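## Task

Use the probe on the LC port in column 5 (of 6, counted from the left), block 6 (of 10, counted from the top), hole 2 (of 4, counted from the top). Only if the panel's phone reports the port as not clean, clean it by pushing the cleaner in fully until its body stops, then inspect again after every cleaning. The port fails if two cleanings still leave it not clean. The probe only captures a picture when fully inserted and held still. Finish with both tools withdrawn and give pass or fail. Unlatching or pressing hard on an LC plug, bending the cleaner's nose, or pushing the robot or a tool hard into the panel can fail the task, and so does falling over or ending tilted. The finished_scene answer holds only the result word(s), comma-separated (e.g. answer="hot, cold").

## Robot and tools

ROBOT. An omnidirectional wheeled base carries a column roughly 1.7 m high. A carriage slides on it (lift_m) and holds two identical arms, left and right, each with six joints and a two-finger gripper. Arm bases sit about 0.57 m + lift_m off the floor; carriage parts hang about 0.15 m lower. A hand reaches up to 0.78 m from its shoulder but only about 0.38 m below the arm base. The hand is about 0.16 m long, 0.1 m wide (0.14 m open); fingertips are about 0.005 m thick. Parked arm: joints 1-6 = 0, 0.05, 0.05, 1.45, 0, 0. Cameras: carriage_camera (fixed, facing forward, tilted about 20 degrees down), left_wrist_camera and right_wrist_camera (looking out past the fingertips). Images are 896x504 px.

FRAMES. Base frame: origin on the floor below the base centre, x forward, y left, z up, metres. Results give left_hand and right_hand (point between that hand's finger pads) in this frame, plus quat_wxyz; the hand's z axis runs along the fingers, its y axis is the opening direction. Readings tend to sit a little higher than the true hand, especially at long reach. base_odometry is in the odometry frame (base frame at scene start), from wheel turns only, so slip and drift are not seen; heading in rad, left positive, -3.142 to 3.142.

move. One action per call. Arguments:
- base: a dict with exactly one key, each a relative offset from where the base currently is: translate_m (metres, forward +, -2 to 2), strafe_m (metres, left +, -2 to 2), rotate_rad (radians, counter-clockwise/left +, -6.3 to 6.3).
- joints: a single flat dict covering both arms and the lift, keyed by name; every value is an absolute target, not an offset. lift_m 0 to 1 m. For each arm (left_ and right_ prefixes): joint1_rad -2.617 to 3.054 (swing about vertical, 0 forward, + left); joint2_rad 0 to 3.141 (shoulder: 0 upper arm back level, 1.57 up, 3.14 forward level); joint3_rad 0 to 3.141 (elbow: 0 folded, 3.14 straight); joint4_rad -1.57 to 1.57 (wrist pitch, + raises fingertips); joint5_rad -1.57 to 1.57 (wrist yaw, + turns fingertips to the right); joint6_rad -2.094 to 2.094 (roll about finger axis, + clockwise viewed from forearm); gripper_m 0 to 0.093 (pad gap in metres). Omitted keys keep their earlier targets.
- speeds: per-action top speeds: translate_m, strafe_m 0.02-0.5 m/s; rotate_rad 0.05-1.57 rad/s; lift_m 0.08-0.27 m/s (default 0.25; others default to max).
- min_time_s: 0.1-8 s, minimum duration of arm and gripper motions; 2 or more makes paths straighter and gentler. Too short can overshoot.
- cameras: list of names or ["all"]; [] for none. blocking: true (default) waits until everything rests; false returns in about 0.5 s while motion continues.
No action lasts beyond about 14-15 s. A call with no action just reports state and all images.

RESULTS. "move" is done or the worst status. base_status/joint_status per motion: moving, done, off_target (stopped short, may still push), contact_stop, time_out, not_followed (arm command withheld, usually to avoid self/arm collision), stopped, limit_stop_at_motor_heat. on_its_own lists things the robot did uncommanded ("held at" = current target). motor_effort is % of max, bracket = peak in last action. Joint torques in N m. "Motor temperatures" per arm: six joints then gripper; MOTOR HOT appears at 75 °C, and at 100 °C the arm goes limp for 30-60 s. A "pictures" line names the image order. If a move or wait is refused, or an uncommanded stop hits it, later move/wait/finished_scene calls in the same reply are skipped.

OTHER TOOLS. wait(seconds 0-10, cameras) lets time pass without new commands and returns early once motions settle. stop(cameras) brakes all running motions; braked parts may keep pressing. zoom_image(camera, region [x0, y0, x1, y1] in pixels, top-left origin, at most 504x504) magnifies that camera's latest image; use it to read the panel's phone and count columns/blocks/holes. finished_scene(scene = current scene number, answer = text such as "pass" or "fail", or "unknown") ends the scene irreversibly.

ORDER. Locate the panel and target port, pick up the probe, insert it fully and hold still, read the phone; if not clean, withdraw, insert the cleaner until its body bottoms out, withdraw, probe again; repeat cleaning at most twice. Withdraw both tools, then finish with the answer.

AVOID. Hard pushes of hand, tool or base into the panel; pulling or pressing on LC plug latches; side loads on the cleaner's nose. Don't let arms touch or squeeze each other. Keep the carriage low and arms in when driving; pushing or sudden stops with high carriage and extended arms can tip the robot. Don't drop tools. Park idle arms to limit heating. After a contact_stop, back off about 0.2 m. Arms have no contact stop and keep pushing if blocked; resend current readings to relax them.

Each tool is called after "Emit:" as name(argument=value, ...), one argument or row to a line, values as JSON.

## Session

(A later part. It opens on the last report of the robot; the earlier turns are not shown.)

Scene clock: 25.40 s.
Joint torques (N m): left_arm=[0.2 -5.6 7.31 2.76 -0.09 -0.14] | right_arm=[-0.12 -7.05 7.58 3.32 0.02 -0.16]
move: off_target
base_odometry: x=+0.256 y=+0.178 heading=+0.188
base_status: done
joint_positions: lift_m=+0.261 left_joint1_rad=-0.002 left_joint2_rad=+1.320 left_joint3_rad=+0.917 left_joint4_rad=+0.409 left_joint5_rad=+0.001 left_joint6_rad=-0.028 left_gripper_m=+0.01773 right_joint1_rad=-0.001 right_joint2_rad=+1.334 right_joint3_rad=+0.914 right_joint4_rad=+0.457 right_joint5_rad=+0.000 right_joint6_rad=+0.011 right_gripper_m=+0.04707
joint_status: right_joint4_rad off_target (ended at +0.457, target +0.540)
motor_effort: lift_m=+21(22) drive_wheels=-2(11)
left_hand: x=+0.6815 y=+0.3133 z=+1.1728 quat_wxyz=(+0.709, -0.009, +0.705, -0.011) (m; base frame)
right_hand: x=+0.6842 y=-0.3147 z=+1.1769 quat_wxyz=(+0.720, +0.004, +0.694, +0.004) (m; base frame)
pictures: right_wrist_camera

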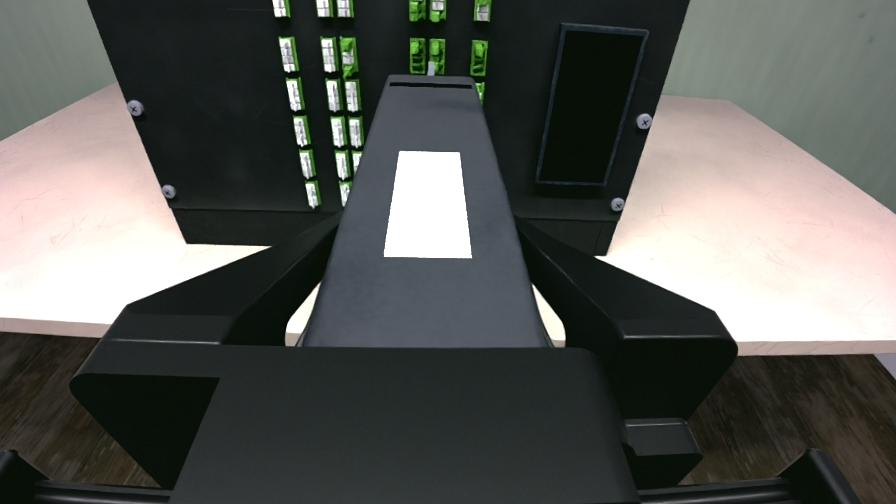

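Emit:
move(
  base={"rotate_rad": -0.0015},
  joints={"lift_m": 0.2622},
  speeds={"rotate_rad": 0.05},
)

Emit:
move(
  base={"translate_m": 0.006},
  speeds={"translate_m": 0.02},
  cameras=["right_wrist_camera"],
)

Emit:
zoom_image(
  camera="right_wrist_camera",
  region=[410, 20, 460, 80],
)

Scene clock: 26.03 s.
Joint torques (N m): left_arm=[0.28 -5.5 7.23 2.74 -0.06 -0.13] | right_arm=[-0.13 -6.98 7.53 3.29 0.02 -0.17]
move: done
base_odometry: x=+0.256 y=+0.178 heading=+0.188
base_status: done
joint_positions: lift_m=+0.262 left_joint1_rad=-0.002 left_joint2_rad=+1.320 left_joint3_rad=+0.917 left_joint4_rad=+0.410 left_joint5_rad=+0.001 left_joint6_rad=-0.028 left_gripper_m=+0.01773 right_joint1_rad=-0.001 right_joint2_rad=+1.334 right_joint3_rad=+0.914 right_joint4_rad=+0.459 right_joint5_rad=+0.000 right_joint6_rad=+0.011 right_gripper_m=+0.04707
joint_status: all done
motor_effort: lift_m=+25(28) drive_wheels=+5(6)
left_hand: x=+0.6815 y=+0.3133 z=+1.1743 quat_wxyz=(+0.710, -0.009, +0.704, -0.011) (m; base frame)
right_hand: x=+0.6841 y=-0.3147 z=+1.1785 quat_wxyz=(+0.721, +0.004, +0.693, +0.004) (m; base frame)
pictures: none

Scene clock: 26.83 s.
Joint torques (N m): left_arm=[0.34 -5.46 7.35 2.74 -0.11 -0.11] | right_arm=[-0.13 -7.16 7.54 3.33 0.01 -0.17]
Motor temperatures (°C): left_arm=[27 27 29 31 27 26 27] | right_arm=[24 32 33 35 24 24 26]
move: done
base_odometry: x=+0.262 y=+0.179 heading=+0.188
base_status: done
joint_positions: lift_m=+0.262 left_joint1_rad=-0.002 left_joint2_rad=+1.320 left_joint3_rad=+0.917 left_joint4_rad=+0.411 left_joint5_rad=+0.001 left_joint6_rad=-0.028 left_gripper_m=+0.01773 right_joint1_rad=-0.001 right_joint2_rad=+1.334 right_joint3_rad=+0.914 right_joint4_rad=+0.457 right_joint5_rad=+0.000 right_joint6_rad=+0.011 right_gripper_m=+0.04707
joint_status: not commanded
motor_effort: lift_m=+26(26) drive_wheels=+2(12)
left_hand: x=+0.6815 y=+0.3133 z=+1.1745 quat_wxyz=(+0.710, -0.009, +0.704, -0.011) (m; base frame)
right_hand: x=+0.6842 y=-0.3147 z=+1.1780 quat_wxyz=(+0.720, +0.004, +0.694, +0.004) (m; base frame)
pictures: right_wrist_camera

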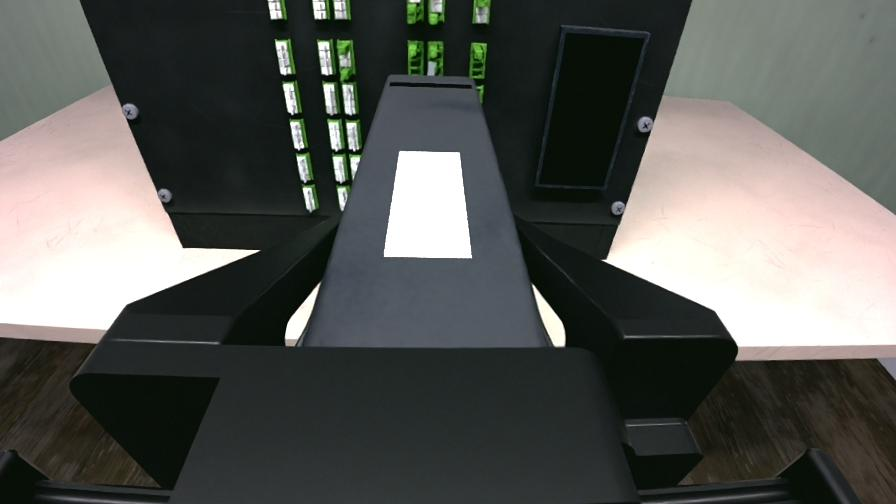

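Scaled by 8.400.

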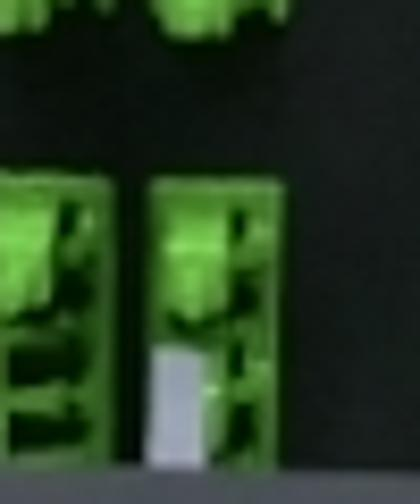

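Emit:
move(
  base={"translate_m": 0.005},
  joints={"lift_m": 0.2624},
  speeds={"translate_m": 0.02},
  cameras=["right_wrist_camera"],
)

Emit:
zoom_image(
  camera="right_wrist_camera",
  region=[410, 20, 460, 80],
)

Emit:
move(
  base={"translate_m": 0.005},
  speeds={"translate_m": 0.02},
  cameras=["right_wrist_camera"],
)

Emit:
zoom_image(
  camera="right_wrist_camera",
  region=[410, 20, 460, 80],
)

Scene clock: 27.73 s.
Joint torques (N m): left_arm=[0.38 -5.56 7.24 2.75 -0.12 -0.12] | right_arm=[-0.18 -7.05 7.54 3.31 0.02 -0.17]
move: done
base_odometry: x=+0.267 y=+0.180 heading=+0.188
base_status: done
joint_positions: lift_m=+0.262 left_joint1_rad=-0.002 left_joint2_rad=+1.320 left_joint3_rad=+0.917 left_joint4_rad=+0.411 left_joint5_rad=+0.001 left_joint6_rad=-0.028 left_gripper_m=+0.01773 right_joint1_rad=-0.001 right_joint2_rad=+1.334 right_joint3_rad=+0.914 right_joint4_rad=+0.457 right_joint5_rad=+0.000 right_joint6_rad=+0.011 right_gripper_m=+0.04707
joint_status: all done
motor_effort: lift_m=+27(27) drive_wheels=-1(8)
left_hand: x=+0.6815 y=+0.3133 z=+1.1746 quat_wxyz=(+0.710, -0.009, +0.704, -0.011) (m; base frame)
right_hand: x=+0.6842 y=-0.3147 z=+1.1781 quat_wxyz=(+0.720, +0.004, +0.694, +0.004) (m; base frame)
pictures: right_wrist_camera

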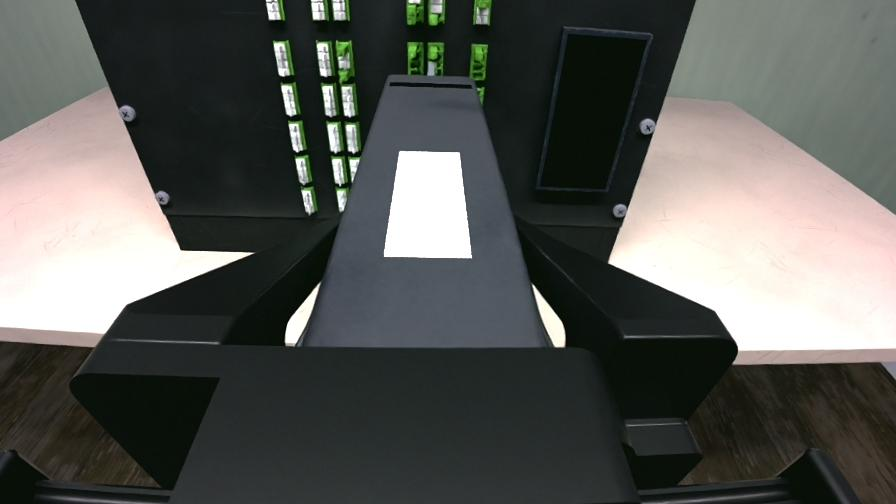

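Scaled by 8.400.

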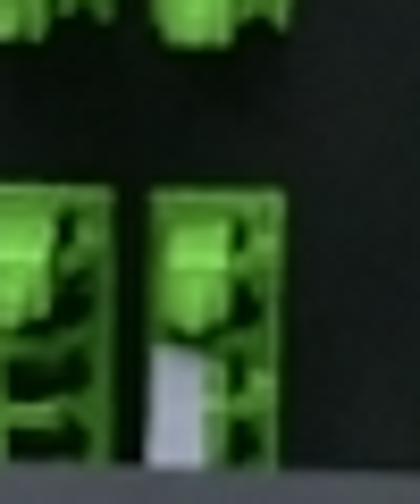

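Scene clock: 28.40 s.
Joint torques (N m): left_arm=[0.35 -5.53 7.09 2.73 -0.05 -0.08] | right_arm=[-0.16 -7.06 7.41 3.35 0.02 -0.17]
move: done
base_odometry: x=+0.272 y=+0.181 heading=+0.188
base_status: done
joint_positions: lift_m=+0.262 left_joint1_rad=-0.002 left_joint2_rad=+1.320 left_joint3_rad=+0.917 left_joint4_rad=+0.411 left_joint5_rad=+0.001 left_joint6_rad=-0.028 left_gripper_m=+0.01773 right_joint1_rad=-0.001 right_joint2_rad=+1.334 right_joint3_rad=+0.914 right_joint4_rad=+0.457 right_joint5_rad=+0.000 right_joint6_rad=+0.011 right_gripper_m=+0.04707
joint_status: not commanded
motor_effort: lift_m=+26(26) drive_wheels=+1(9)
left_hand: x=+0.6815 y=+0.3133 z=+1.1746 quat_wxyz=(+0.710, -0.009, +0.704, -0.011) (m; base frame)
right_hand: x=+0.6842 y=-0.3147 z=+1.1781 quat_wxyz=(+0.720, +0.004, +0.694, +0.004) (m; base frame)
pictures: right_wrist_camera

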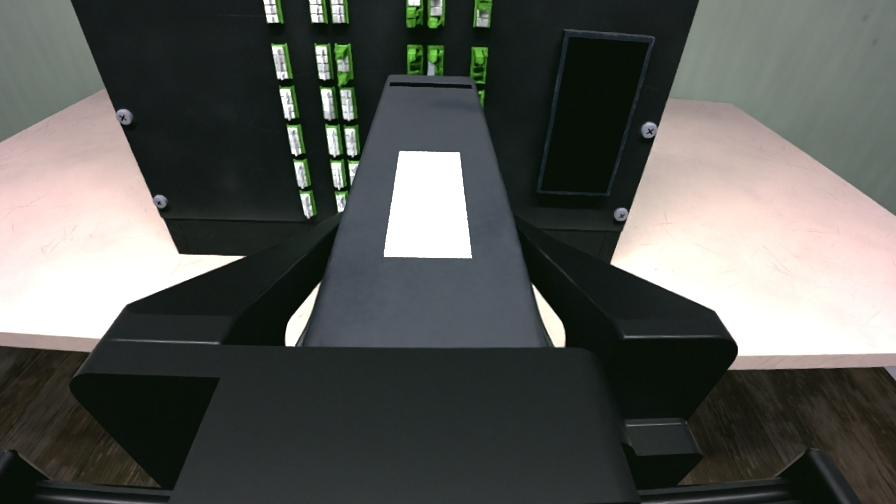

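Scaled by 8.400.

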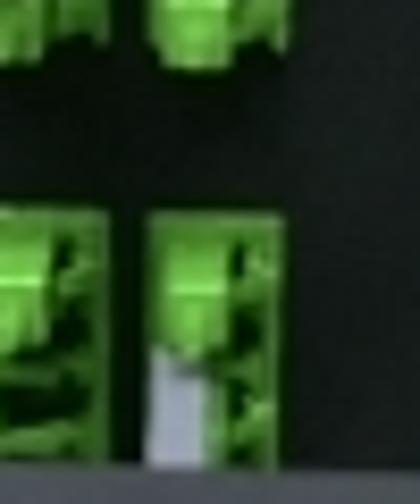

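Emit:
zoom_image(
  camera="right_wrist_camera",
  region=[420, 40, 450, 76],
)

Emit:
move(
  base={"translate_m": -0.005},
  speeds={"translate_m": 0.02},
  cameras=["right_wrist_camera"],
)

Emit:
zoom_image(
  camera="right_wrist_camera",
  region=[410, 20, 460, 80],
)

Scaled by 14.000.

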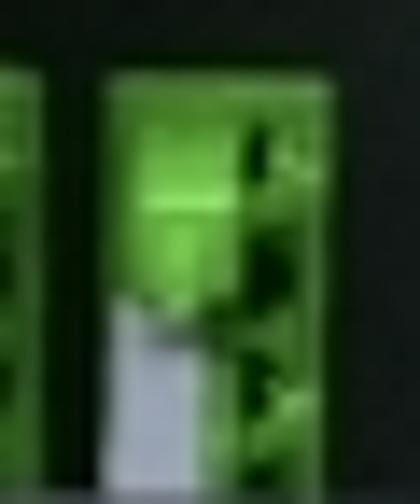

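Scene clock: 29.47 s.
Joint torques (N m): left_arm=[0.29 -5.57 7.19 2.75 -0.07 -0.05] | right_arm=[-0.18 -7.05 7.49 3.32 0.02 -0.16]
move: done
base_odometry: x=+0.267 y=+0.180 heading=+0.188
base_status: done
joint_positions: lift_m=+0.262 left_joint1_rad=-0.002 left_joint2_rad=+1.320 left_joint3_rad=+0.917 left_joint4_rad=+0.411 left_joint5_rad=+0.001 left_joint6_rad=-0.028 left_gripper_m=+0.01773 right_joint1_rad=-0.001 right_joint2_rad=+1.334 right_joint3_rad=+0.914 right_joint4_rad=+0.457 right_joint5_rad=+0.000 right_joint6_rad=+0.011 right_gripper_m=+0.04707
joint_status: not commanded
motor_effort: lift_m=+26(26) drive_wheels=+1(8)
left_hand: x=+0.6815 y=+0.3133 z=+1.1746 quat_wxyz=(+0.710, -0.009, +0.704, -0.011) (m; base frame)
right_hand: x=+0.6842 y=-0.3147 z=+1.1783 quat_wxyz=(+0.720, +0.004, +0.694, +0.004) (m; base frame)
pictures: right_wrist_camera

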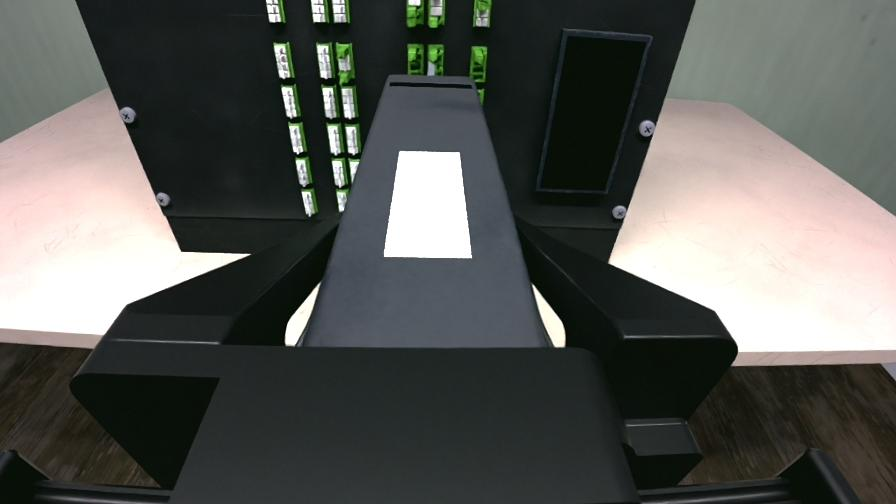

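Scaled by 8.400.

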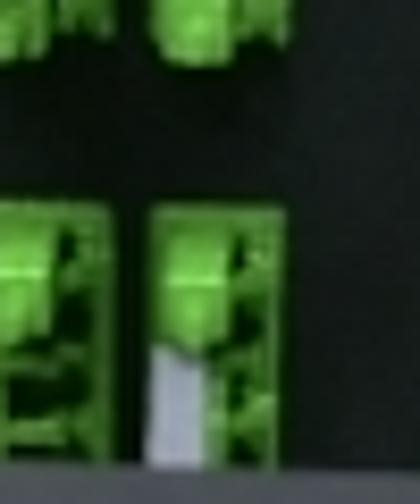

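Emit:
move(
  joints={"lift_m": 0.261},
  speeds={"lift_m": 0.08},
)

Emit:
move(
  base={"translate_m": 0.005},
  speeds={"translate_m": 0.02},
)

Emit:
wait(
  seconds=0.3,
  cameras=["right_wrist_camera"],
)

Emit:
zoom_image(
  camera="right_wrist_camera",
  region=[410, 20, 460, 80],
)

Scene clock: 30.07 s.
Joint torques (N m): left_arm=[0.42 -5.55 7.23 2.7 -0.07 -0.08] | right_arm=[-0.13 -6.99 7.56 3.32 0.01 -0.17]
move: done
base_odometry: x=+0.267 y=+0.180 heading=+0.188
base_status: not commanded
joint_positions: lift_m=+0.261 left_joint1_rad=-0.002 left_joint2_rad=+1.320 left_joint3_rad=+0.917 left_joint4_rad=+0.411 left_joint5_rad=+0.001 left_joint6_rad=-0.028 left_gripper_m=+0.01773 right_joint1_rad=-0.001 right_joint2_rad=+1.334 right_joint3_rad=+0.914 right_joint4_rad=+0.457 right_joint5_rad=+0.000 right_joint6_rad=+0.011 right_gripper_m=+0.04707
joint_status: all done
motor_effort: lift_m=+21(21) drive_wheels=+1(1)
left_hand: x=+0.6815 y=+0.3133 z=+1.1738 quat_wxyz=(+0.710, -0.009, +0.704, -0.011) (m; base frame)
right_hand: x=+0.6842 y=-0.3147 z=+1.1775 quat_wxyz=(+0.720, +0.004, +0.694, +0.004) (m; base frame)
pictures: none

Scene clock: 30.70 s.
Joint torques (N m): left_arm=[0.32 -5.57 7.25 2.7 -0.06 -0.08] | right_arm=[-0.12 -6.98 7.6 3.31 0.02 -0.18]
move: done
base_odometry: x=+0.272 y=+0.181 heading=+0.189
base_status: done
joint_positions: lift_m=+0.261 left_joint1_rad=-0.002 left_joint2_rad=+1.320 left_joint3_rad=+0.917 left_joint4_rad=+0.411 left_joint5_rad=+0.001 left_joint6_rad=-0.028 left_gripper_m=+0.01773 right_joint1_rad=-0.001 right_joint2_rad=+1.334 right_joint3_rad=+0.914 right_joint4_rad=+0.458 right_joint5_rad=+0.000 right_joint6_rad=+0.011 right_gripper_m=+0.04707
joint_status: not commanded
motor_effort: lift_m=+21(21) drive_wheels=-1(9)
left_hand: x=+0.6815 y=+0.3133 z=+1.1738 quat_wxyz=(+0.710, -0.009, +0.704, -0.011) (m; base frame)
right_hand: x=+0.6841 y=-0.3147 z=+1.1776 quat_wxyz=(+0.720, +0.004, +0.694, +0.004) (m; base frame)
pictures: none

Scene clock: 31.00 s.
Joint torques (N m): left_arm=[0.4 -5.45 7.36 2.77 -0.04 -0.1] | right_arm=[-0.13 -7.09 7.54 3.32 0.01 -0.17]
base_odometry: x=+0.272 y=+0.181 heading=+0.189
base_status: done
joint_positions: lift_m=+0.261 left_joint1_rad=-0.002 left_joint2_rad=+1.320 left_joint3_rad=+0.917 left_joint4_rad=+0.411 left_joint5_rad=+0.001 left_joint6_rad=-0.028 left_gripper_m=+0.01773 right_joint1_rad=-0.001 right_joint2_rad=+1.334 right_joint3_rad=+0.914 right_joint4_rad=+0.458 right_joint5_rad=+0.000 right_joint6_rad=+0.011 right_gripper_m=+0.04707
joint_status: not commanded
motor_effort: lift_m=+21(21) drive_wheels=+1(9)
left_hand: x=+0.6815 y=+0.3133 z=+1.1738 quat_wxyz=(+0.710, -0.009, +0.704, -0.011) (m; base frame)
right_hand: x=+0.6841 y=-0.3147 z=+1.1776 quat_wxyz=(+0.720, +0.004, +0.694, +0.004) (m; base frame)
wait: 0.30 s; at rest by 0.27 s
pictures: right_wrist_camera

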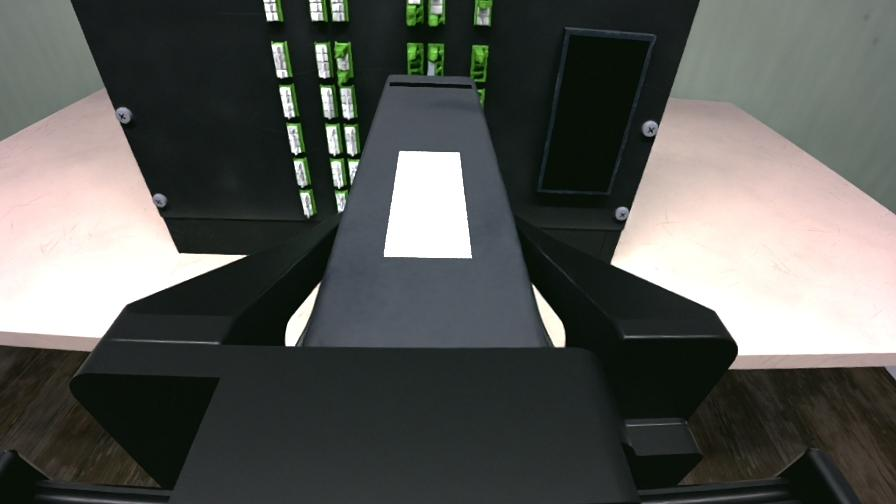

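Scaled by 8.400.

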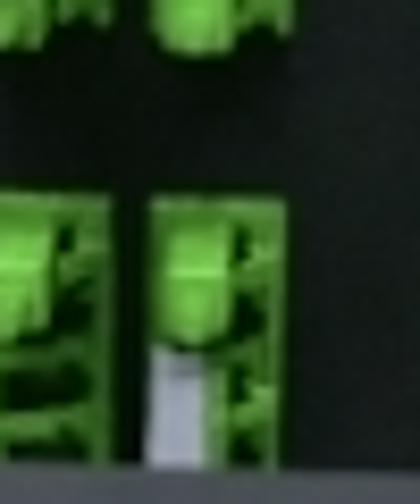

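Emit:
move(
  base={"translate_m": 0.006},
  joints={"lift_m": 0.2605},
  speeds={"translate_m": 0.02},
)

Emit:
wait(
  seconds=0.3,
  cameras=["right_wrist_camera"],
)

Emit:
zoom_image(
  camera="right_wrist_camera",
  region=[410, 20, 460, 80],
)

Emit:
move(
  base={"translate_m": 0.005},
  speeds={"translate_m": 0.02},
)

Emit:
wait(
  seconds=0.3,
  cameras=["right_wrist_camera"],
)

Emit:
zoom_image(
  camera="right_wrist_camera",
  region=[410, 20, 460, 80],
)

Scene clock: 32.07 s.
Joint torques (N m): left_arm=[0.24 -5.61 7.23 2.73 -0.11 -0.13] | right_arm=[-0.12 -7.05 7.6 3.32 0.01 -0.16]
move: done
base_odometry: x=+0.278 y=+0.182 heading=+0.189
base_status: done
joint_positions: lift_m=+0.261 left_joint1_rad=-0.002 left_joint2_rad=+1.320 left_joint3_rad=+0.917 left_joint4_rad=+0.411 left_joint5_rad=+0.001 left_joint6_rad=-0.028 left_gripper_m=+0.01773 right_joint1_rad=-0.001 right_joint2_rad=+1.334 right_joint3_rad=+0.914 right_joint4_rad=+0.458 right_joint5_rad=+0.000 right_joint6_rad=+0.011 right_gripper_m=+0.04707
joint_status: all done
motor_effort: lift_m=+20(21) drive_wheels=+0(11)
left_hand: x=+0.6815 y=+0.3133 z=+1.1734 quat_wxyz=(+0.710, -0.009, +0.704, -0.011) (m; base frame)
right_hand: x=+0.6841 y=-0.3147 z=+1.1772 quat_wxyz=(+0.720, +0.004, +0.694, +0.004) (m; base frame)
pictures: none

Scene clock: 32.37 s.
Joint torques (N m): left_arm=[0.31 -5.56 7.19 2.77 -0.04 -0.13] | right_arm=[-0.12 -7.02 7.51 3.31 0.01 -0.16]
base_odometry: x=+0.278 y=+0.182 heading=+0.189
base_status: done
joint_positions: lift_m=+0.261 left_joint1_rad=-0.002 left_joint2_rad=+1.320 left_joint3_rad=+0.917 left_joint4_rad=+0.411 left_joint5_rad=+0.001 left_joint6_rad=-0.028 left_gripper_m=+0.01773 right_joint1_rad=-0.001 right_joint2_rad=+1.334 right_joint3_rad=+0.914 right_joint4_rad=+0.458 right_joint5_rad=+0.000 right_joint6_rad=+0.011 right_gripper_m=+0.04707
joint_status: all done
motor_effort: lift_m=+21(21) drive_wheels=+1(11)
left_hand: x=+0.6815 y=+0.3133 z=+1.1734 quat_wxyz=(+0.710, -0.009, +0.704, -0.011) (m; base frame)
right_hand: x=+0.6841 y=-0.3147 z=+1.1772 quat_wxyz=(+0.720, +0.004, +0.694, +0.004) (m; base frame)
wait: 0.30 s; at rest by 0.27 s
pictures: right_wrist_camera

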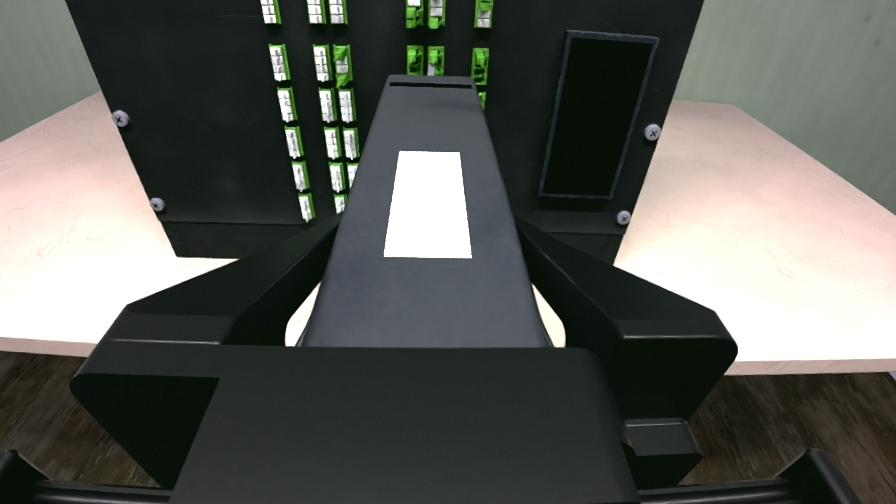

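Scaled by 8.400.

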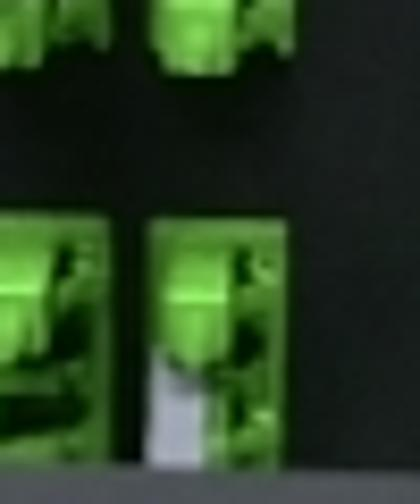

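Scene clock: 33.00 s.
Joint torques (N m): left_arm=[0.31 -5.56 7.27 2.74 -0.09 -0.09] | right_arm=[-0.09 -7.02 7.5 3.28 0.02 -0.16]
move: done
base_odometry: x=+0.283 y=+0.183 heading=+0.189
base_status: done
joint_positions: lift_m=+0.261 left_joint1_rad=-0.002 left_joint2_rad=+1.320 left_joint3_rad=+0.917 left_joint4_rad=+0.411 left_joint5_rad=+0.001 left_joint6_rad=-0.028 left_gripper_m=+0.01773 right_joint1_rad=-0.001 right_joint2_rad=+1.334 right_joint3_rad=+0.914 right_joint4_rad=+0.459 right_joint5_rad=+0.000 right_joint6_rad=+0.011 right_gripper_m=+0.04707
joint_status: not commanded
motor_effort: lift_m=+21(21) drive_wheels=-1(7)
left_hand: x=+0.6815 y=+0.3133 z=+1.1734 quat_wxyz=(+0.710, -0.009, +0.704, -0.011) (m; base frame)
right_hand: x=+0.6841 y=-0.3147 z=+1.1774 quat_wxyz=(+0.721, +0.004, +0.693, +0.004) (m; base frame)
pictures: none

Scene clock: 33.30 s.
Joint torques (N m): left_arm=[0.42 -5.68 7.36 2.75 -0.07 -0.12] | right_arm=[-0.16 -7.05 7.49 3.3 0.01 -0.17]
base_odometry: x=+0.283 y=+0.183 heading=+0.189
base_status: done
joint_positions: lift_m=+0.261 left_joint1_rad=-0.002 left_joint2_rad=+1.320 left_joint3_rad=+0.917 left_joint4_rad=+0.411 left_joint5_rad=+0.001 left_joint6_rad=-0.028 left_gripper_m=+0.01773 right_joint1_rad=-0.001 right_joint2_rad=+1.334 right_joint3_rad=+0.914 right_joint4_rad=+0.459 right_joint5_rad=+0.000 right_joint6_rad=+0.011 right_gripper_m=+0.04707
joint_status: not commanded
motor_effort: lift_m=+21(21) drive_wheels=+0(7)
left_hand: x=+0.6815 y=+0.3133 z=+1.1734 quat_wxyz=(+0.710, -0.009, +0.704, -0.011) (m; base frame)
right_hand: x=+0.6841 y=-0.3147 z=+1.1774 quat_wxyz=(+0.721, +0.004, +0.693, +0.004) (m; base frame)
wait: 0.30 s; at rest by 0.27 s
pictures: right_wrist_camera

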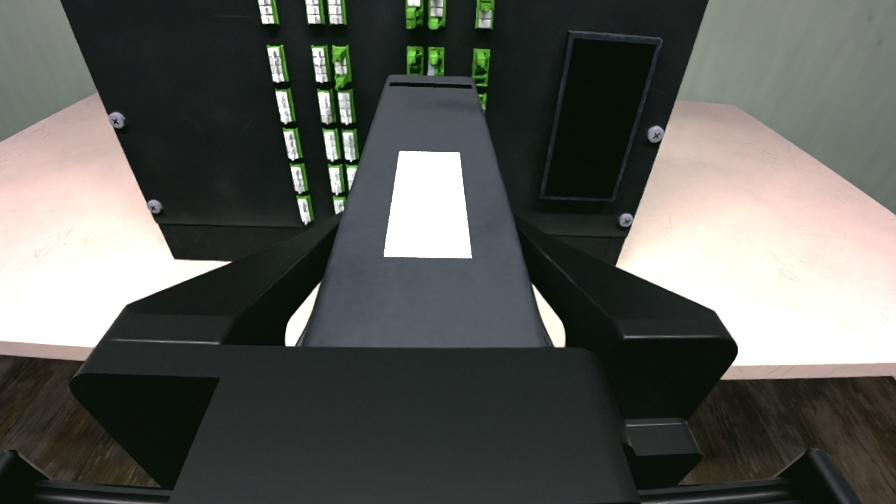

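Scaled by 8.400.

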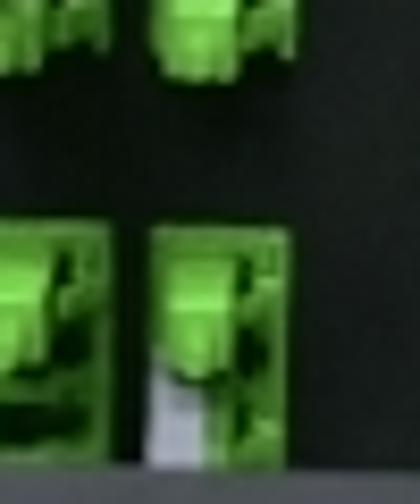

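Emit:
move(
  base={"rotate_rad": -0.0025},
  speeds={"rotate_rad": 0.05},
)

Emit:
move(
  base={"translate_m": 0.003},
  speeds={"translate_m": 0.02},
)

Emit:
wait(
  seconds=0.3,
  cameras=["right_wrist_camera"],
)

Emit:
zoom_image(
  camera="right_wrist_camera",
  region=[415, 30, 455, 80],
)

Scene clock: 33.97 s.
Joint torques (N m): left_arm=[0.44 -5.63 7.27 2.72 -0.15 -0.11] | right_arm=[-0.17 -7.01 7.54 3.29 0 -0.16]
move: done
base_odometry: x=+0.283 y=+0.182 heading=+0.187
base_status: done
joint_positions: lift_m=+0.261 left_joint1_rad=-0.002 left_joint2_rad=+1.320 left_joint3_rad=+0.917 left_joint4_rad=+0.411 left_joint5_rad=+0.001 left_joint6_rad=-0.028 left_gripper_m=+0.01773 right_joint1_rad=-0.001 right_joint2_rad=+1.334 right_joint3_rad=+0.914 right_joint4_rad=+0.459 right_joint5_rad=+0.000 right_joint6_rad=+0.011 right_gripper_m=+0.04707
joint_status: not commanded
motor_effort: lift_m=+21(21) drive_wheels=+4(6)
left_hand: x=+0.6815 y=+0.3132 z=+1.1734 quat_wxyz=(+0.710, -0.009, +0.704, -0.011) (m; base frame)
right_hand: x=+0.6841 y=-0.3146 z=+1.1774 quat_wxyz=(+0.721, +0.004, +0.693, +0.003) (m; base frame)
pictures: none

Scene clock: 34.57 s.
Joint torques (N m): left_arm=[0.31 -5.57 7.19 2.76 -0.11 -0.1] | right_arm=[-0.16 -7.17 7.53 3.3 -0.01 -0.16]
move: done
base_odometry: x=+0.286 y=+0.183 heading=+0.187
base_status: done
joint_positions: lift_m=+0.261 left_joint1_rad=-0.002 left_joint2_rad=+1.320 left_joint3_rad=+0.917 left_joint4_rad=+0.411 left_joint5_rad=+0.001 left_joint6_rad=-0.028 left_gripper_m=+0.01773 right_joint1_rad=-0.001 right_joint2_rad=+1.334 right_joint3_rad=+0.914 right_joint4_rad=+0.459 right_joint5_rad=+0.000 right_joint6_rad=+0.011 right_gripper_m=+0.04707
joint_status: not commanded
motor_effort: lift_m=+21(21) drive_wheels=+2(10)
left_hand: x=+0.6815 y=+0.3132 z=+1.1735 quat_wxyz=(+0.710, -0.009, +0.704, -0.011) (m; base frame)
right_hand: x=+0.6841 y=-0.3146 z=+1.1774 quat_wxyz=(+0.721, +0.004, +0.693, +0.003) (m; base frame)
pictures: none

Scene clock: 34.87 s.
Joint torques (N m): left_arm=[0.42 -5.34 7.28 2.74 -0.08 -0.09] | right_arm=[-0.14 -7.02 7.58 3.32 0 -0.17]
base_odometry: x=+0.286 y=+0.183 heading=+0.187
base_status: done
joint_positions: lift_m=+0.261 left_joint1_rad=-0.002 left_joint2_rad=+1.320 left_joint3_rad=+0.917 left_joint4_rad=+0.411 left_joint5_rad=+0.001 left_joint6_rad=-0.028 left_gripper_m=+0.01773 right_joint1_rad=-0.001 right_joint2_rad=+1.334 right_joint3_rad=+0.914 right_joint4_rad=+0.459 right_joint5_rad=+0.000 right_joint6_rad=+0.011 right_gripper_m=+0.04707
joint_status: not commanded
motor_effort: lift_m=+21(21) drive_wheels=+2(10)
left_hand: x=+0.6815 y=+0.3132 z=+1.1735 quat_wxyz=(+0.710, -0.009, +0.704, -0.011) (m; base frame)
right_hand: x=+0.6841 y=-0.3146 z=+1.1774 quat_wxyz=(+0.721, +0.004, +0.693, +0.003) (m; base frame)
wait: 0.30 s; at rest by 0.27 s
pictures: right_wrist_camera

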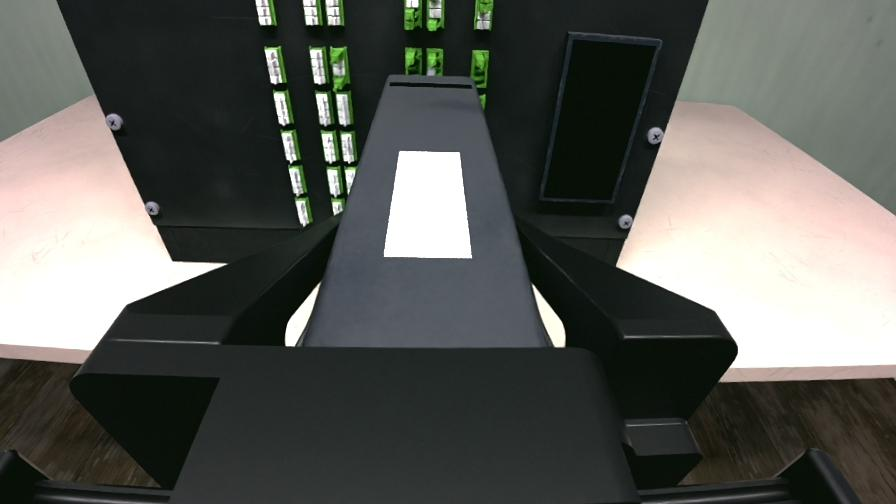

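Scaled by 10.080.

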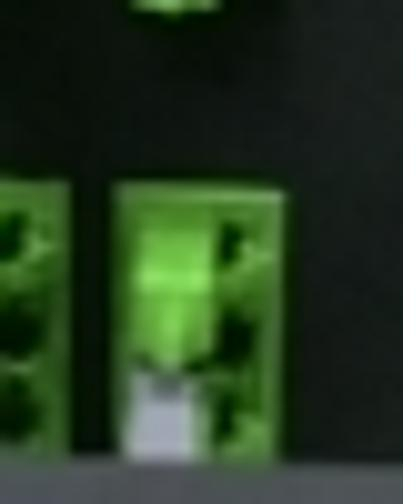

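Emit:
move(
  base={"translate_m": 0.003},
  speeds={"translate_m": 0.02},
)

Emit:
move(
  base={"translate_m": 0.003},
  speeds={"translate_m": 0.02},
)

Emit:
wait(
  seconds=0.3,
  cameras=["right_wrist_camera"],
)

Emit:
zoom_image(
  camera="right_wrist_camera",
  region=[415, 30, 455, 80],
)

Scene clock: 35.77 s.
Joint torques (N m): left_arm=[0.39 -5.6 7.38 2.73 -0.04 -0.12] | right_arm=[-0.13 -6.9 7.56 3.31 0 -0.17]
move: done
base_odometry: x=+0.289 y=+0.183 heading=+0.187
base_status: done
joint_positions: lift_m=+0.261 left_joint1_rad=-0.002 left_joint2_rad=+1.320 left_joint3_rad=+0.917 left_joint4_rad=+0.412 left_joint5_rad=+0.001 left_joint6_rad=-0.028 left_gripper_m=+0.01773 right_joint1_rad=-0.001 right_joint2_rad=+1.332 right_joint3_rad=+0.914 right_joint4_rad=+0.456 right_joint5_rad=+0.000 right_joint6_rad=+0.011 right_gripper_m=+0.04707
joint_status: not commanded
motor_effort: lift_m=+21(21) drive_wheels=+1(9)
left_hand: x=+0.6815 y=+0.3132 z=+1.1737 quat_wxyz=(+0.710, -0.009, +0.704, -0.011) (m; base frame)
right_hand: x=+0.6837 y=-0.3146 z=+1.1776 quat_wxyz=(+0.720, +0.004, +0.694, +0.003) (m; base frame)
pictures: none

Scene clock: 36.40 s.
Joint torques (N m): left_arm=[0.24 -5.57 7.32 2.68 -0.12 -0.16] | right_arm=[-0.18 -6.87 7.54 3.32 0.01 -0.16]
move: done
base_odometry: x=+0.292 y=+0.184 heading=+0.187
base_status: done
joint_positions: lift_m=+0.261 left_joint1_rad=-0.002 left_joint2_rad=+1.320 left_joint3_rad=+0.917 left_joint4_rad=+0.412 left_joint5_rad=+0.001 left_joint6_rad=-0.028 left_gripper_m=+0.01773 right_joint1_rad=-0.001 right_joint2_rad=+1.332 right_joint3_rad=+0.914 right_joint4_rad=+0.456 right_joint5_rad=+0.000 right_joint6_rad=+0.010 right_gripper_m=+0.04707
joint_status: not commanded
motor_effort: lift_m=+20(21) drive_wheels=-1(7)
left_hand: x=+0.6815 y=+0.3132 z=+1.1736 quat_wxyz=(+0.710, -0.009, +0.704, -0.011) (m; base frame)
right_hand: x=+0.6837 y=-0.3146 z=+1.1776 quat_wxyz=(+0.720, +0.004, +0.694, +0.003) (m; base frame)
pictures: none

Scene clock: 36.70 s.
Joint torques (N m): left_arm=[0.38 -5.6 7.39 2.7 -0.11 -0.1] | right_arm=[-0.17 -6.79 7.51 3.33 0 -0.17]
base_odometry: x=+0.292 y=+0.184 heading=+0.187
base_status: done
joint_positions: lift_m=+0.261 left_joint1_rad=-0.002 left_joint2_rad=+1.320 left_joint3_rad=+0.917 left_joint4_rad=+0.412 left_joint5_rad=+0.001 left_joint6_rad=-0.028 left_gripper_m=+0.01773 right_joint1_rad=-0.001 right_joint2_rad=+1.332 right_joint3_rad=+0.914 right_joint4_rad=+0.456 right_joint5_rad=+0.000 right_joint6_rad=+0.010 right_gripper_m=+0.04707
joint_status: not commanded
motor_effort: lift_m=+21(21) drive_wheels=-1(7)
left_hand: x=+0.6815 y=+0.3132 z=+1.1736 quat_wxyz=(+0.710, -0.009, +0.704, -0.011) (m; base frame)
right_hand: x=+0.6837 y=-0.3146 z=+1.1776 quat_wxyz=(+0.720, +0.004, +0.694, +0.003) (m; base frame)
wait: 0.30 s; at rest by 0.27 s
pictures: right_wrist_camera

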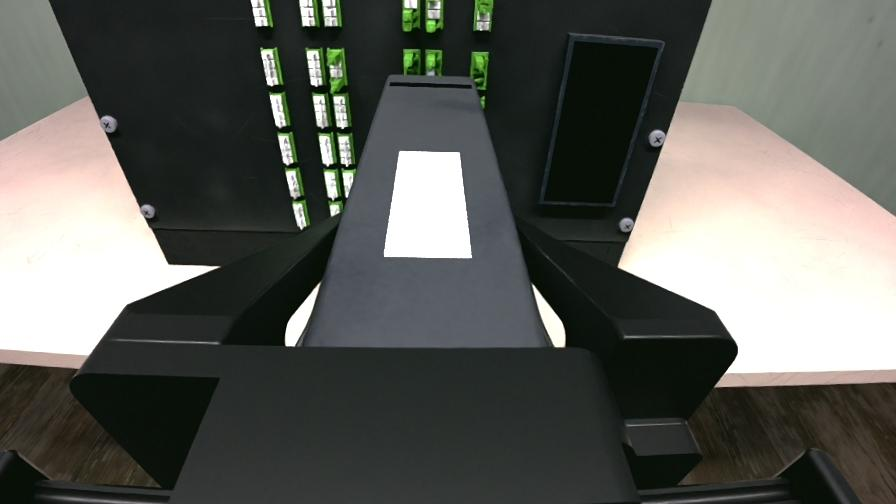

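Scaled by 10.080.

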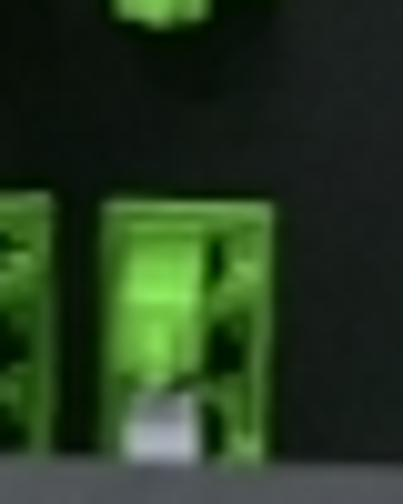

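Emit:
move(
  base={"translate_m": 0.003},
  speeds={"translate_m": 0.02},
)

Emit:
wait(
  seconds=0.3,
  cameras=["right_wrist_camera"],
)

Emit:
zoom_image(
  camera="right_wrist_camera",
  region=[415, 30, 455, 80],
)

Scene clock: 37.47 s.
Joint torques (N m): left_arm=[0.25 -5.44 7.12 2.77 -0.09 -0.15] | right_arm=[-0.12 -6.75 7.53 3.34 0.01 -0.15]
move: done
base_odometry: x=+0.295 y=+0.184 heading=+0.187
base_status: done
joint_positions: lift_m=+0.261 left_joint1_rad=-0.002 left_joint2_rad=+1.320 left_joint3_rad=+0.917 left_joint4_rad=+0.412 left_joint5_rad=+0.001 left_joint6_rad=-0.028 left_gripper_m=+0.01773 right_joint1_rad=-0.001 right_joint2_rad=+1.331 right_joint3_rad=+0.914 right_joint4_rad=+0.455 right_joint5_rad=+0.001 right_joint6_rad=+0.009 right_gripper_m=+0.04707
joint_status: not commanded
motor_effort: lift_m=+21(21) drive_wheels=+1(9)
left_hand: x=+0.6815 y=+0.3132 z=+1.1736 quat_wxyz=(+0.710, -0.009, +0.704, -0.011) (m; base frame)
right_hand: x=+0.6834 y=-0.3147 z=+1.1779 quat_wxyz=(+0.720, +0.004, +0.694, +0.003) (m; base frame)
pictures: none

Scene clock: 37.77 s.
Joint torques (N m): left_arm=[0.27 -5.55 7.21 2.78 -0.05 -0.13] | right_arm=[-0.17 -6.78 7.53 3.34 0 -0.15]
base_odometry: x=+0.295 y=+0.184 heading=+0.187
base_status: done
joint_positions: lift_m=+0.261 left_joint1_rad=-0.002 left_joint2_rad=+1.320 left_joint3_rad=+0.917 left_joint4_rad=+0.412 left_joint5_rad=+0.001 left_joint6_rad=-0.028 left_gripper_m=+0.01773 right_joint1_rad=-0.001 right_joint2_rad=+1.331 right_joint3_rad=+0.914 right_joint4_rad=+0.455 right_joint5_rad=+0.001 right_joint6_rad=+0.009 right_gripper_m=+0.04707
joint_status: not commanded
motor_effort: lift_m=+21(21) drive_wheels=+1(9)
left_hand: x=+0.6815 y=+0.3132 z=+1.1736 quat_wxyz=(+0.710, -0.009, +0.704, -0.011) (m; base frame)
right_hand: x=+0.6834 y=-0.3147 z=+1.1779 quat_wxyz=(+0.720, +0.004, +0.694, +0.003) (m; base frame)
wait: 0.30 s; at rest by 0.27 s
pictures: right_wrist_camera

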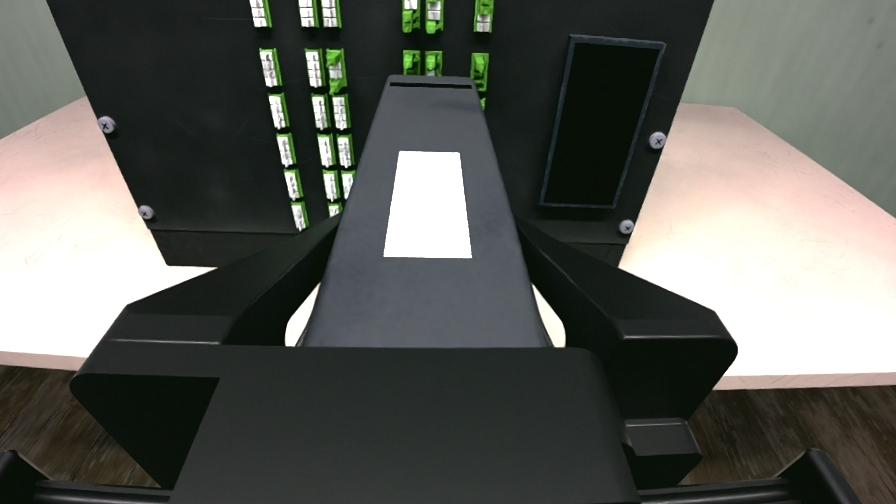

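Scaled by 10.080.

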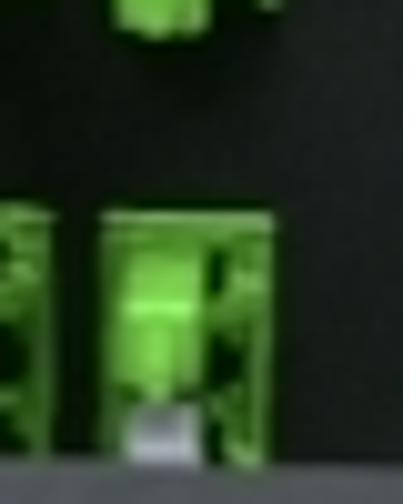

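Emit:
move(
  base={"translate_m": 0.003},
  speeds={"translate_m": 0.02},
)

Emit:
wait(
  seconds=0.3,
  cameras=["right_wrist_camera"],
)

Emit:
zoom_image(
  camera="right_wrist_camera",
  region=[415, 30, 455, 80],
)

Scene clock: 38.50 s.
Joint torques (N m): left_arm=[0.39 -5.52 7.39 2.74 -0.1 -0.15] | right_arm=[-0.23 -5.5 7.56 3.53 0 -0.14]
move: done
base_odometry: x=+0.297 y=+0.185 heading=+0.187
base_status: done
joint_positions: lift_m=+0.261 left_joint1_rad=-0.002 left_joint2_rad=+1.320 left_joint3_rad=+0.917 left_joint4_rad=+0.411 left_joint5_rad=+0.001 left_joint6_rad=-0.028 left_gripper_m=+0.01773 right_joint1_rad=-0.001 right_joint2_rad=+1.319 right_joint3_rad=+0.914 right_joint4_rad=+0.439 right_joint5_rad=+0.001 right_joint6_rad=+0.009 right_gripper_m=+0.04707
joint_status: not commanded
motor_effort: lift_m=+21(21) drive_wheels=+2(10)
left_hand: x=+0.6815 y=+0.3132 z=+1.1734 quat_wxyz=(+0.710, -0.009, +0.704, -0.011) (m; base frame)
right_hand: x=+0.6809 y=-0.3147 z=+1.1790 quat_wxyz=(+0.719, +0.004, +0.695, +0.003) (m; base frame)
pictures: none

Scene clock: 38.80 s.
Joint torques (N m): left_arm=[0.34 -5.45 7.15 2.74 -0.09 -0.12] | right_arm=[-0.18 -5.48 7.57 3.53 0 -0.14]
base_odometry: x=+0.297 y=+0.185 heading=+0.187
base_status: done
joint_positions: lift_m=+0.261 left_joint1_rad=-0.002 left_joint2_rad=+1.320 left_joint3_rad=+0.917 left_joint4_rad=+0.411 left_joint5_rad=+0.001 left_joint6_rad=-0.028 left_gripper_m=+0.01773 right_joint1_rad=-0.001 right_joint2_rad=+1.319 right_joint3_rad=+0.914 right_joint4_rad=+0.439 right_joint5_rad=+0.001 right_joint6_rad=+0.009 right_gripper_m=+0.04707
joint_status: not commanded
motor_effort: lift_m=+21(21) drive_wheels=+2(10)
left_hand: x=+0.6815 y=+0.3132 z=+1.1734 quat_wxyz=(+0.710, -0.009, +0.704, -0.011) (m; base frame)
right_hand: x=+0.6809 y=-0.3147 z=+1.1790 quat_wxyz=(+0.719, +0.004, +0.695, +0.003) (m; base frame)
wait: 0.30 s; at rest by 0.27 s
pictures: right_wrist_camera

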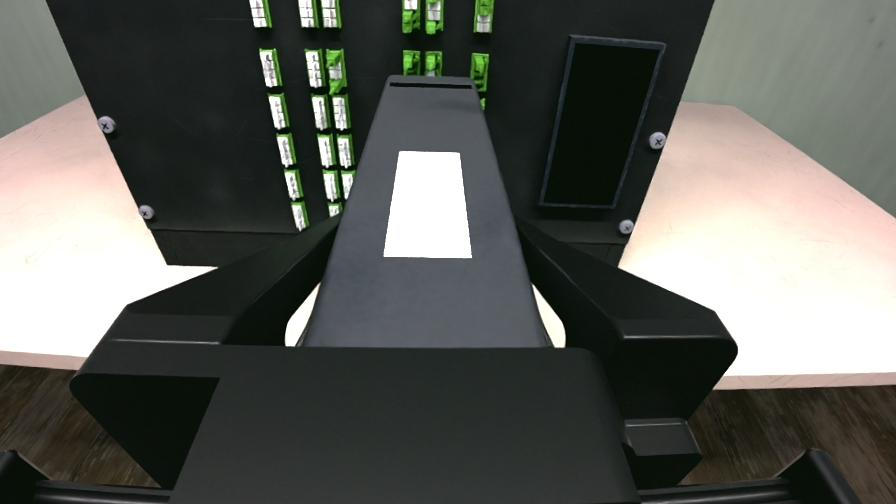

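Scaled by 10.080.

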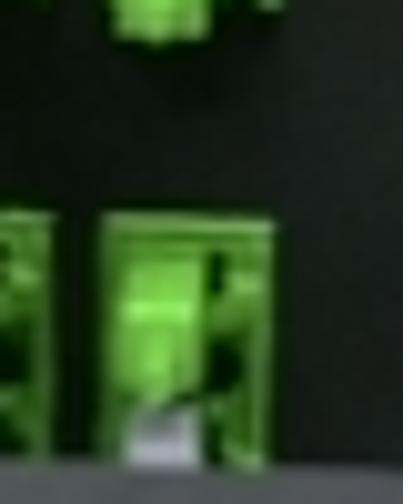

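Emit:
move(
  joints={"right_joint2_rad": 1.338, "right_joint4_rad": 0.565},
  min_time_s=0.7,
)

Emit:
move(
  joints={"right_joint2_rad": 1.348, "lift_m": 0.2598},
  min_time_s=0.5,
)

Emit:
move(
  joints={"right_joint2_rad": 1.355, "lift_m": 0.259},
  min_time_s=0.5,
)

Emit:
wait(
  seconds=0.3,
  cameras=["right_wrist_camera"],
)

Emit:
zoom_image(
  camera="right_wrist_camera",
  region=[415, 30, 455, 80],
)

Scene clock: 40.17 s.
Joint torques (N m): left_arm=[0.29 -5.39 7.27 2.76 -0.1 -0.1] | right_arm=[-0.17 -3.73 7.57 3.8 0 -0.13]
move: off_target
base_odometry: x=+0.297 y=+0.185 heading=+0.187
base_status: not commanded
joint_positions: lift_m=+0.261 left_joint1_rad=-0.002 left_joint2_rad=+1.320 left_joint3_rad=+0.917 left_joint4_rad=+0.411 left_joint5_rad=+0.001 left_joint6_rad=-0.028 left_gripper_m=+0.01773 right_joint1_rad=-0.001 right_joint2_rad=+1.320 right_joint3_rad=+0.914 right_joint4_rad=+0.439 right_joint5_rad=+0.001 right_joint6_rad=+0.009 right_gripper_m=+0.04707
joint_status: right_joint4_rad off_target (ended at +0.439, target +0.565); the others done
motor_effort: lift_m=+21(21) drive_wheels=+2(2)
left_hand: x=+0.6815 y=+0.3132 z=+1.1734 quat_wxyz=(+0.710, -0.009, +0.704, -0.011) (m; base frame)
right_hand: x=+0.6811 y=-0.3147 z=+1.1787 quat_wxyz=(+0.719, +0.004, +0.695, +0.003) (m; base frame)
pictures: none

Scene clock: 40.97 s.
Joint torques (N m): left_arm=[0.31 -5.52 7.1 2.72 -0.09 -0.09] | right_arm=[-0.17 -2.89 7.6 3.77 0 -0.13]
move: done
base_odometry: x=+0.297 y=+0.185 heading=+0.187
base_status: not commanded
joint_positions: lift_m=+0.260 left_joint1_rad=-0.002 left_joint2_rad=+1.320 left_joint3_rad=+0.917 left_joint4_rad=+0.411 left_joint5_rad=+0.001 left_joint6_rad=-0.028 left_gripper_m=+0.01773 right_joint1_rad=-0.001 right_joint2_rad=+1.320 right_joint3_rad=+0.913 right_joint4_rad=+0.442 right_joint5_rad=+0.001 right_joint6_rad=+0.008 right_gripper_m=+0.04707
joint_status: all done
motor_effort: lift_m=+21(22) drive_wheels=+2(2)
left_hand: x=+0.6815 y=+0.3132 z=+1.1727 quat_wxyz=(+0.710, -0.009, +0.704, -0.011) (m; base frame)
right_hand: x=+0.6812 y=-0.3147 z=+1.1780 quat_wxyz=(+0.719, +0.003, +0.695, +0.002) (m; base frame)
pictures: none

Scene clock: 41.77 s.
Joint torques (N m): left_arm=[0.39 -5.39 7.34 2.75 -0.05 -0.11] | right_arm=[-0.17 -2.39 7.69 3.72 0.01 -0.13]
move: done
base_odometry: x=+0.297 y=+0.185 heading=+0.187
base_status: not commanded
joint_positions: lift_m=+0.259 left_joint1_rad=-0.002 left_joint2_rad=+1.320 left_joint3_rad=+0.917 left_joint4_rad=+0.411 left_joint5_rad=+0.001 left_joint6_rad=-0.028 left_gripper_m=+0.01773 right_joint1_rad=-0.001 right_joint2_rad=+1.322 right_joint3_rad=+0.912 right_joint4_rad=+0.445 right_joint5_rad=+0.001 right_joint6_rad=+0.008 right_gripper_m=+0.04707
joint_status: all done
motor_effort: lift_m=+21(22) drive_wheels=+2(2)
left_hand: x=+0.6815 y=+0.3132 z=+1.1718 quat_wxyz=(+0.710, -0.009, +0.704, -0.011) (m; base frame)
right_hand: x=+0.6815 y=-0.3147 z=+1.1771 quat_wxyz=(+0.720, +0.003, +0.694, +0.002) (m; base frame)
pictures: none

Scene clock: 42.07 s.
Joint torques (N m): left_arm=[0.35 -5.74 7.25 2.76 -0.08 -0.13] | right_arm=[-0.18 -2.4 7.68 3.72 0.01 -0.13]
base_odometry: x=+0.297 y=+0.185 heading=+0.187
base_status: not commanded
joint_positions: lift_m=+0.259 left_joint1_rad=-0.002 left_joint2_rad=+1.320 left_joint3_rad=+0.917 left_joint4_rad=+0.411 left_joint5_rad=+0.001 left_joint6_rad=-0.028 left_gripper_m=+0.01773 right_joint1_rad=-0.001 right_joint2_rad=+1.322 right_joint3_rad=+0.912 right_joint4_rad=+0.445 right_joint5_rad=+0.001 right_joint6_rad=+0.008 right_gripper_m=+0.04707
joint_status: all done
motor_effort: lift_m=+21(22) drive_wheels=+2(2)
left_hand: x=+0.6815 y=+0.3132 z=+1.1718 quat_wxyz=(+0.710, -0.009, +0.704, -0.011) (m; base frame)
right_hand: x=+0.6815 y=-0.3147 z=+1.1771 quat_wxyz=(+0.720, +0.003, +0.694, +0.002) (m; base frame)
wait: 0.30 s; at rest by 0.27 s
pictures: right_wrist_camera

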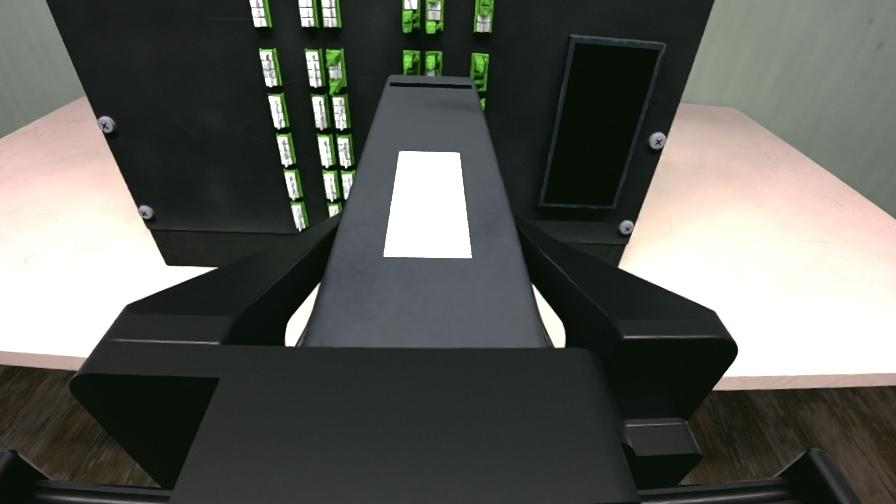

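Scaled by 10.080.

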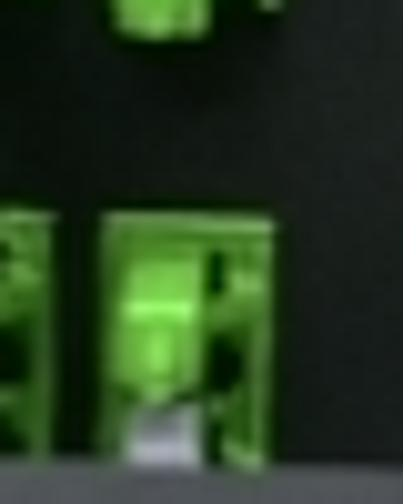

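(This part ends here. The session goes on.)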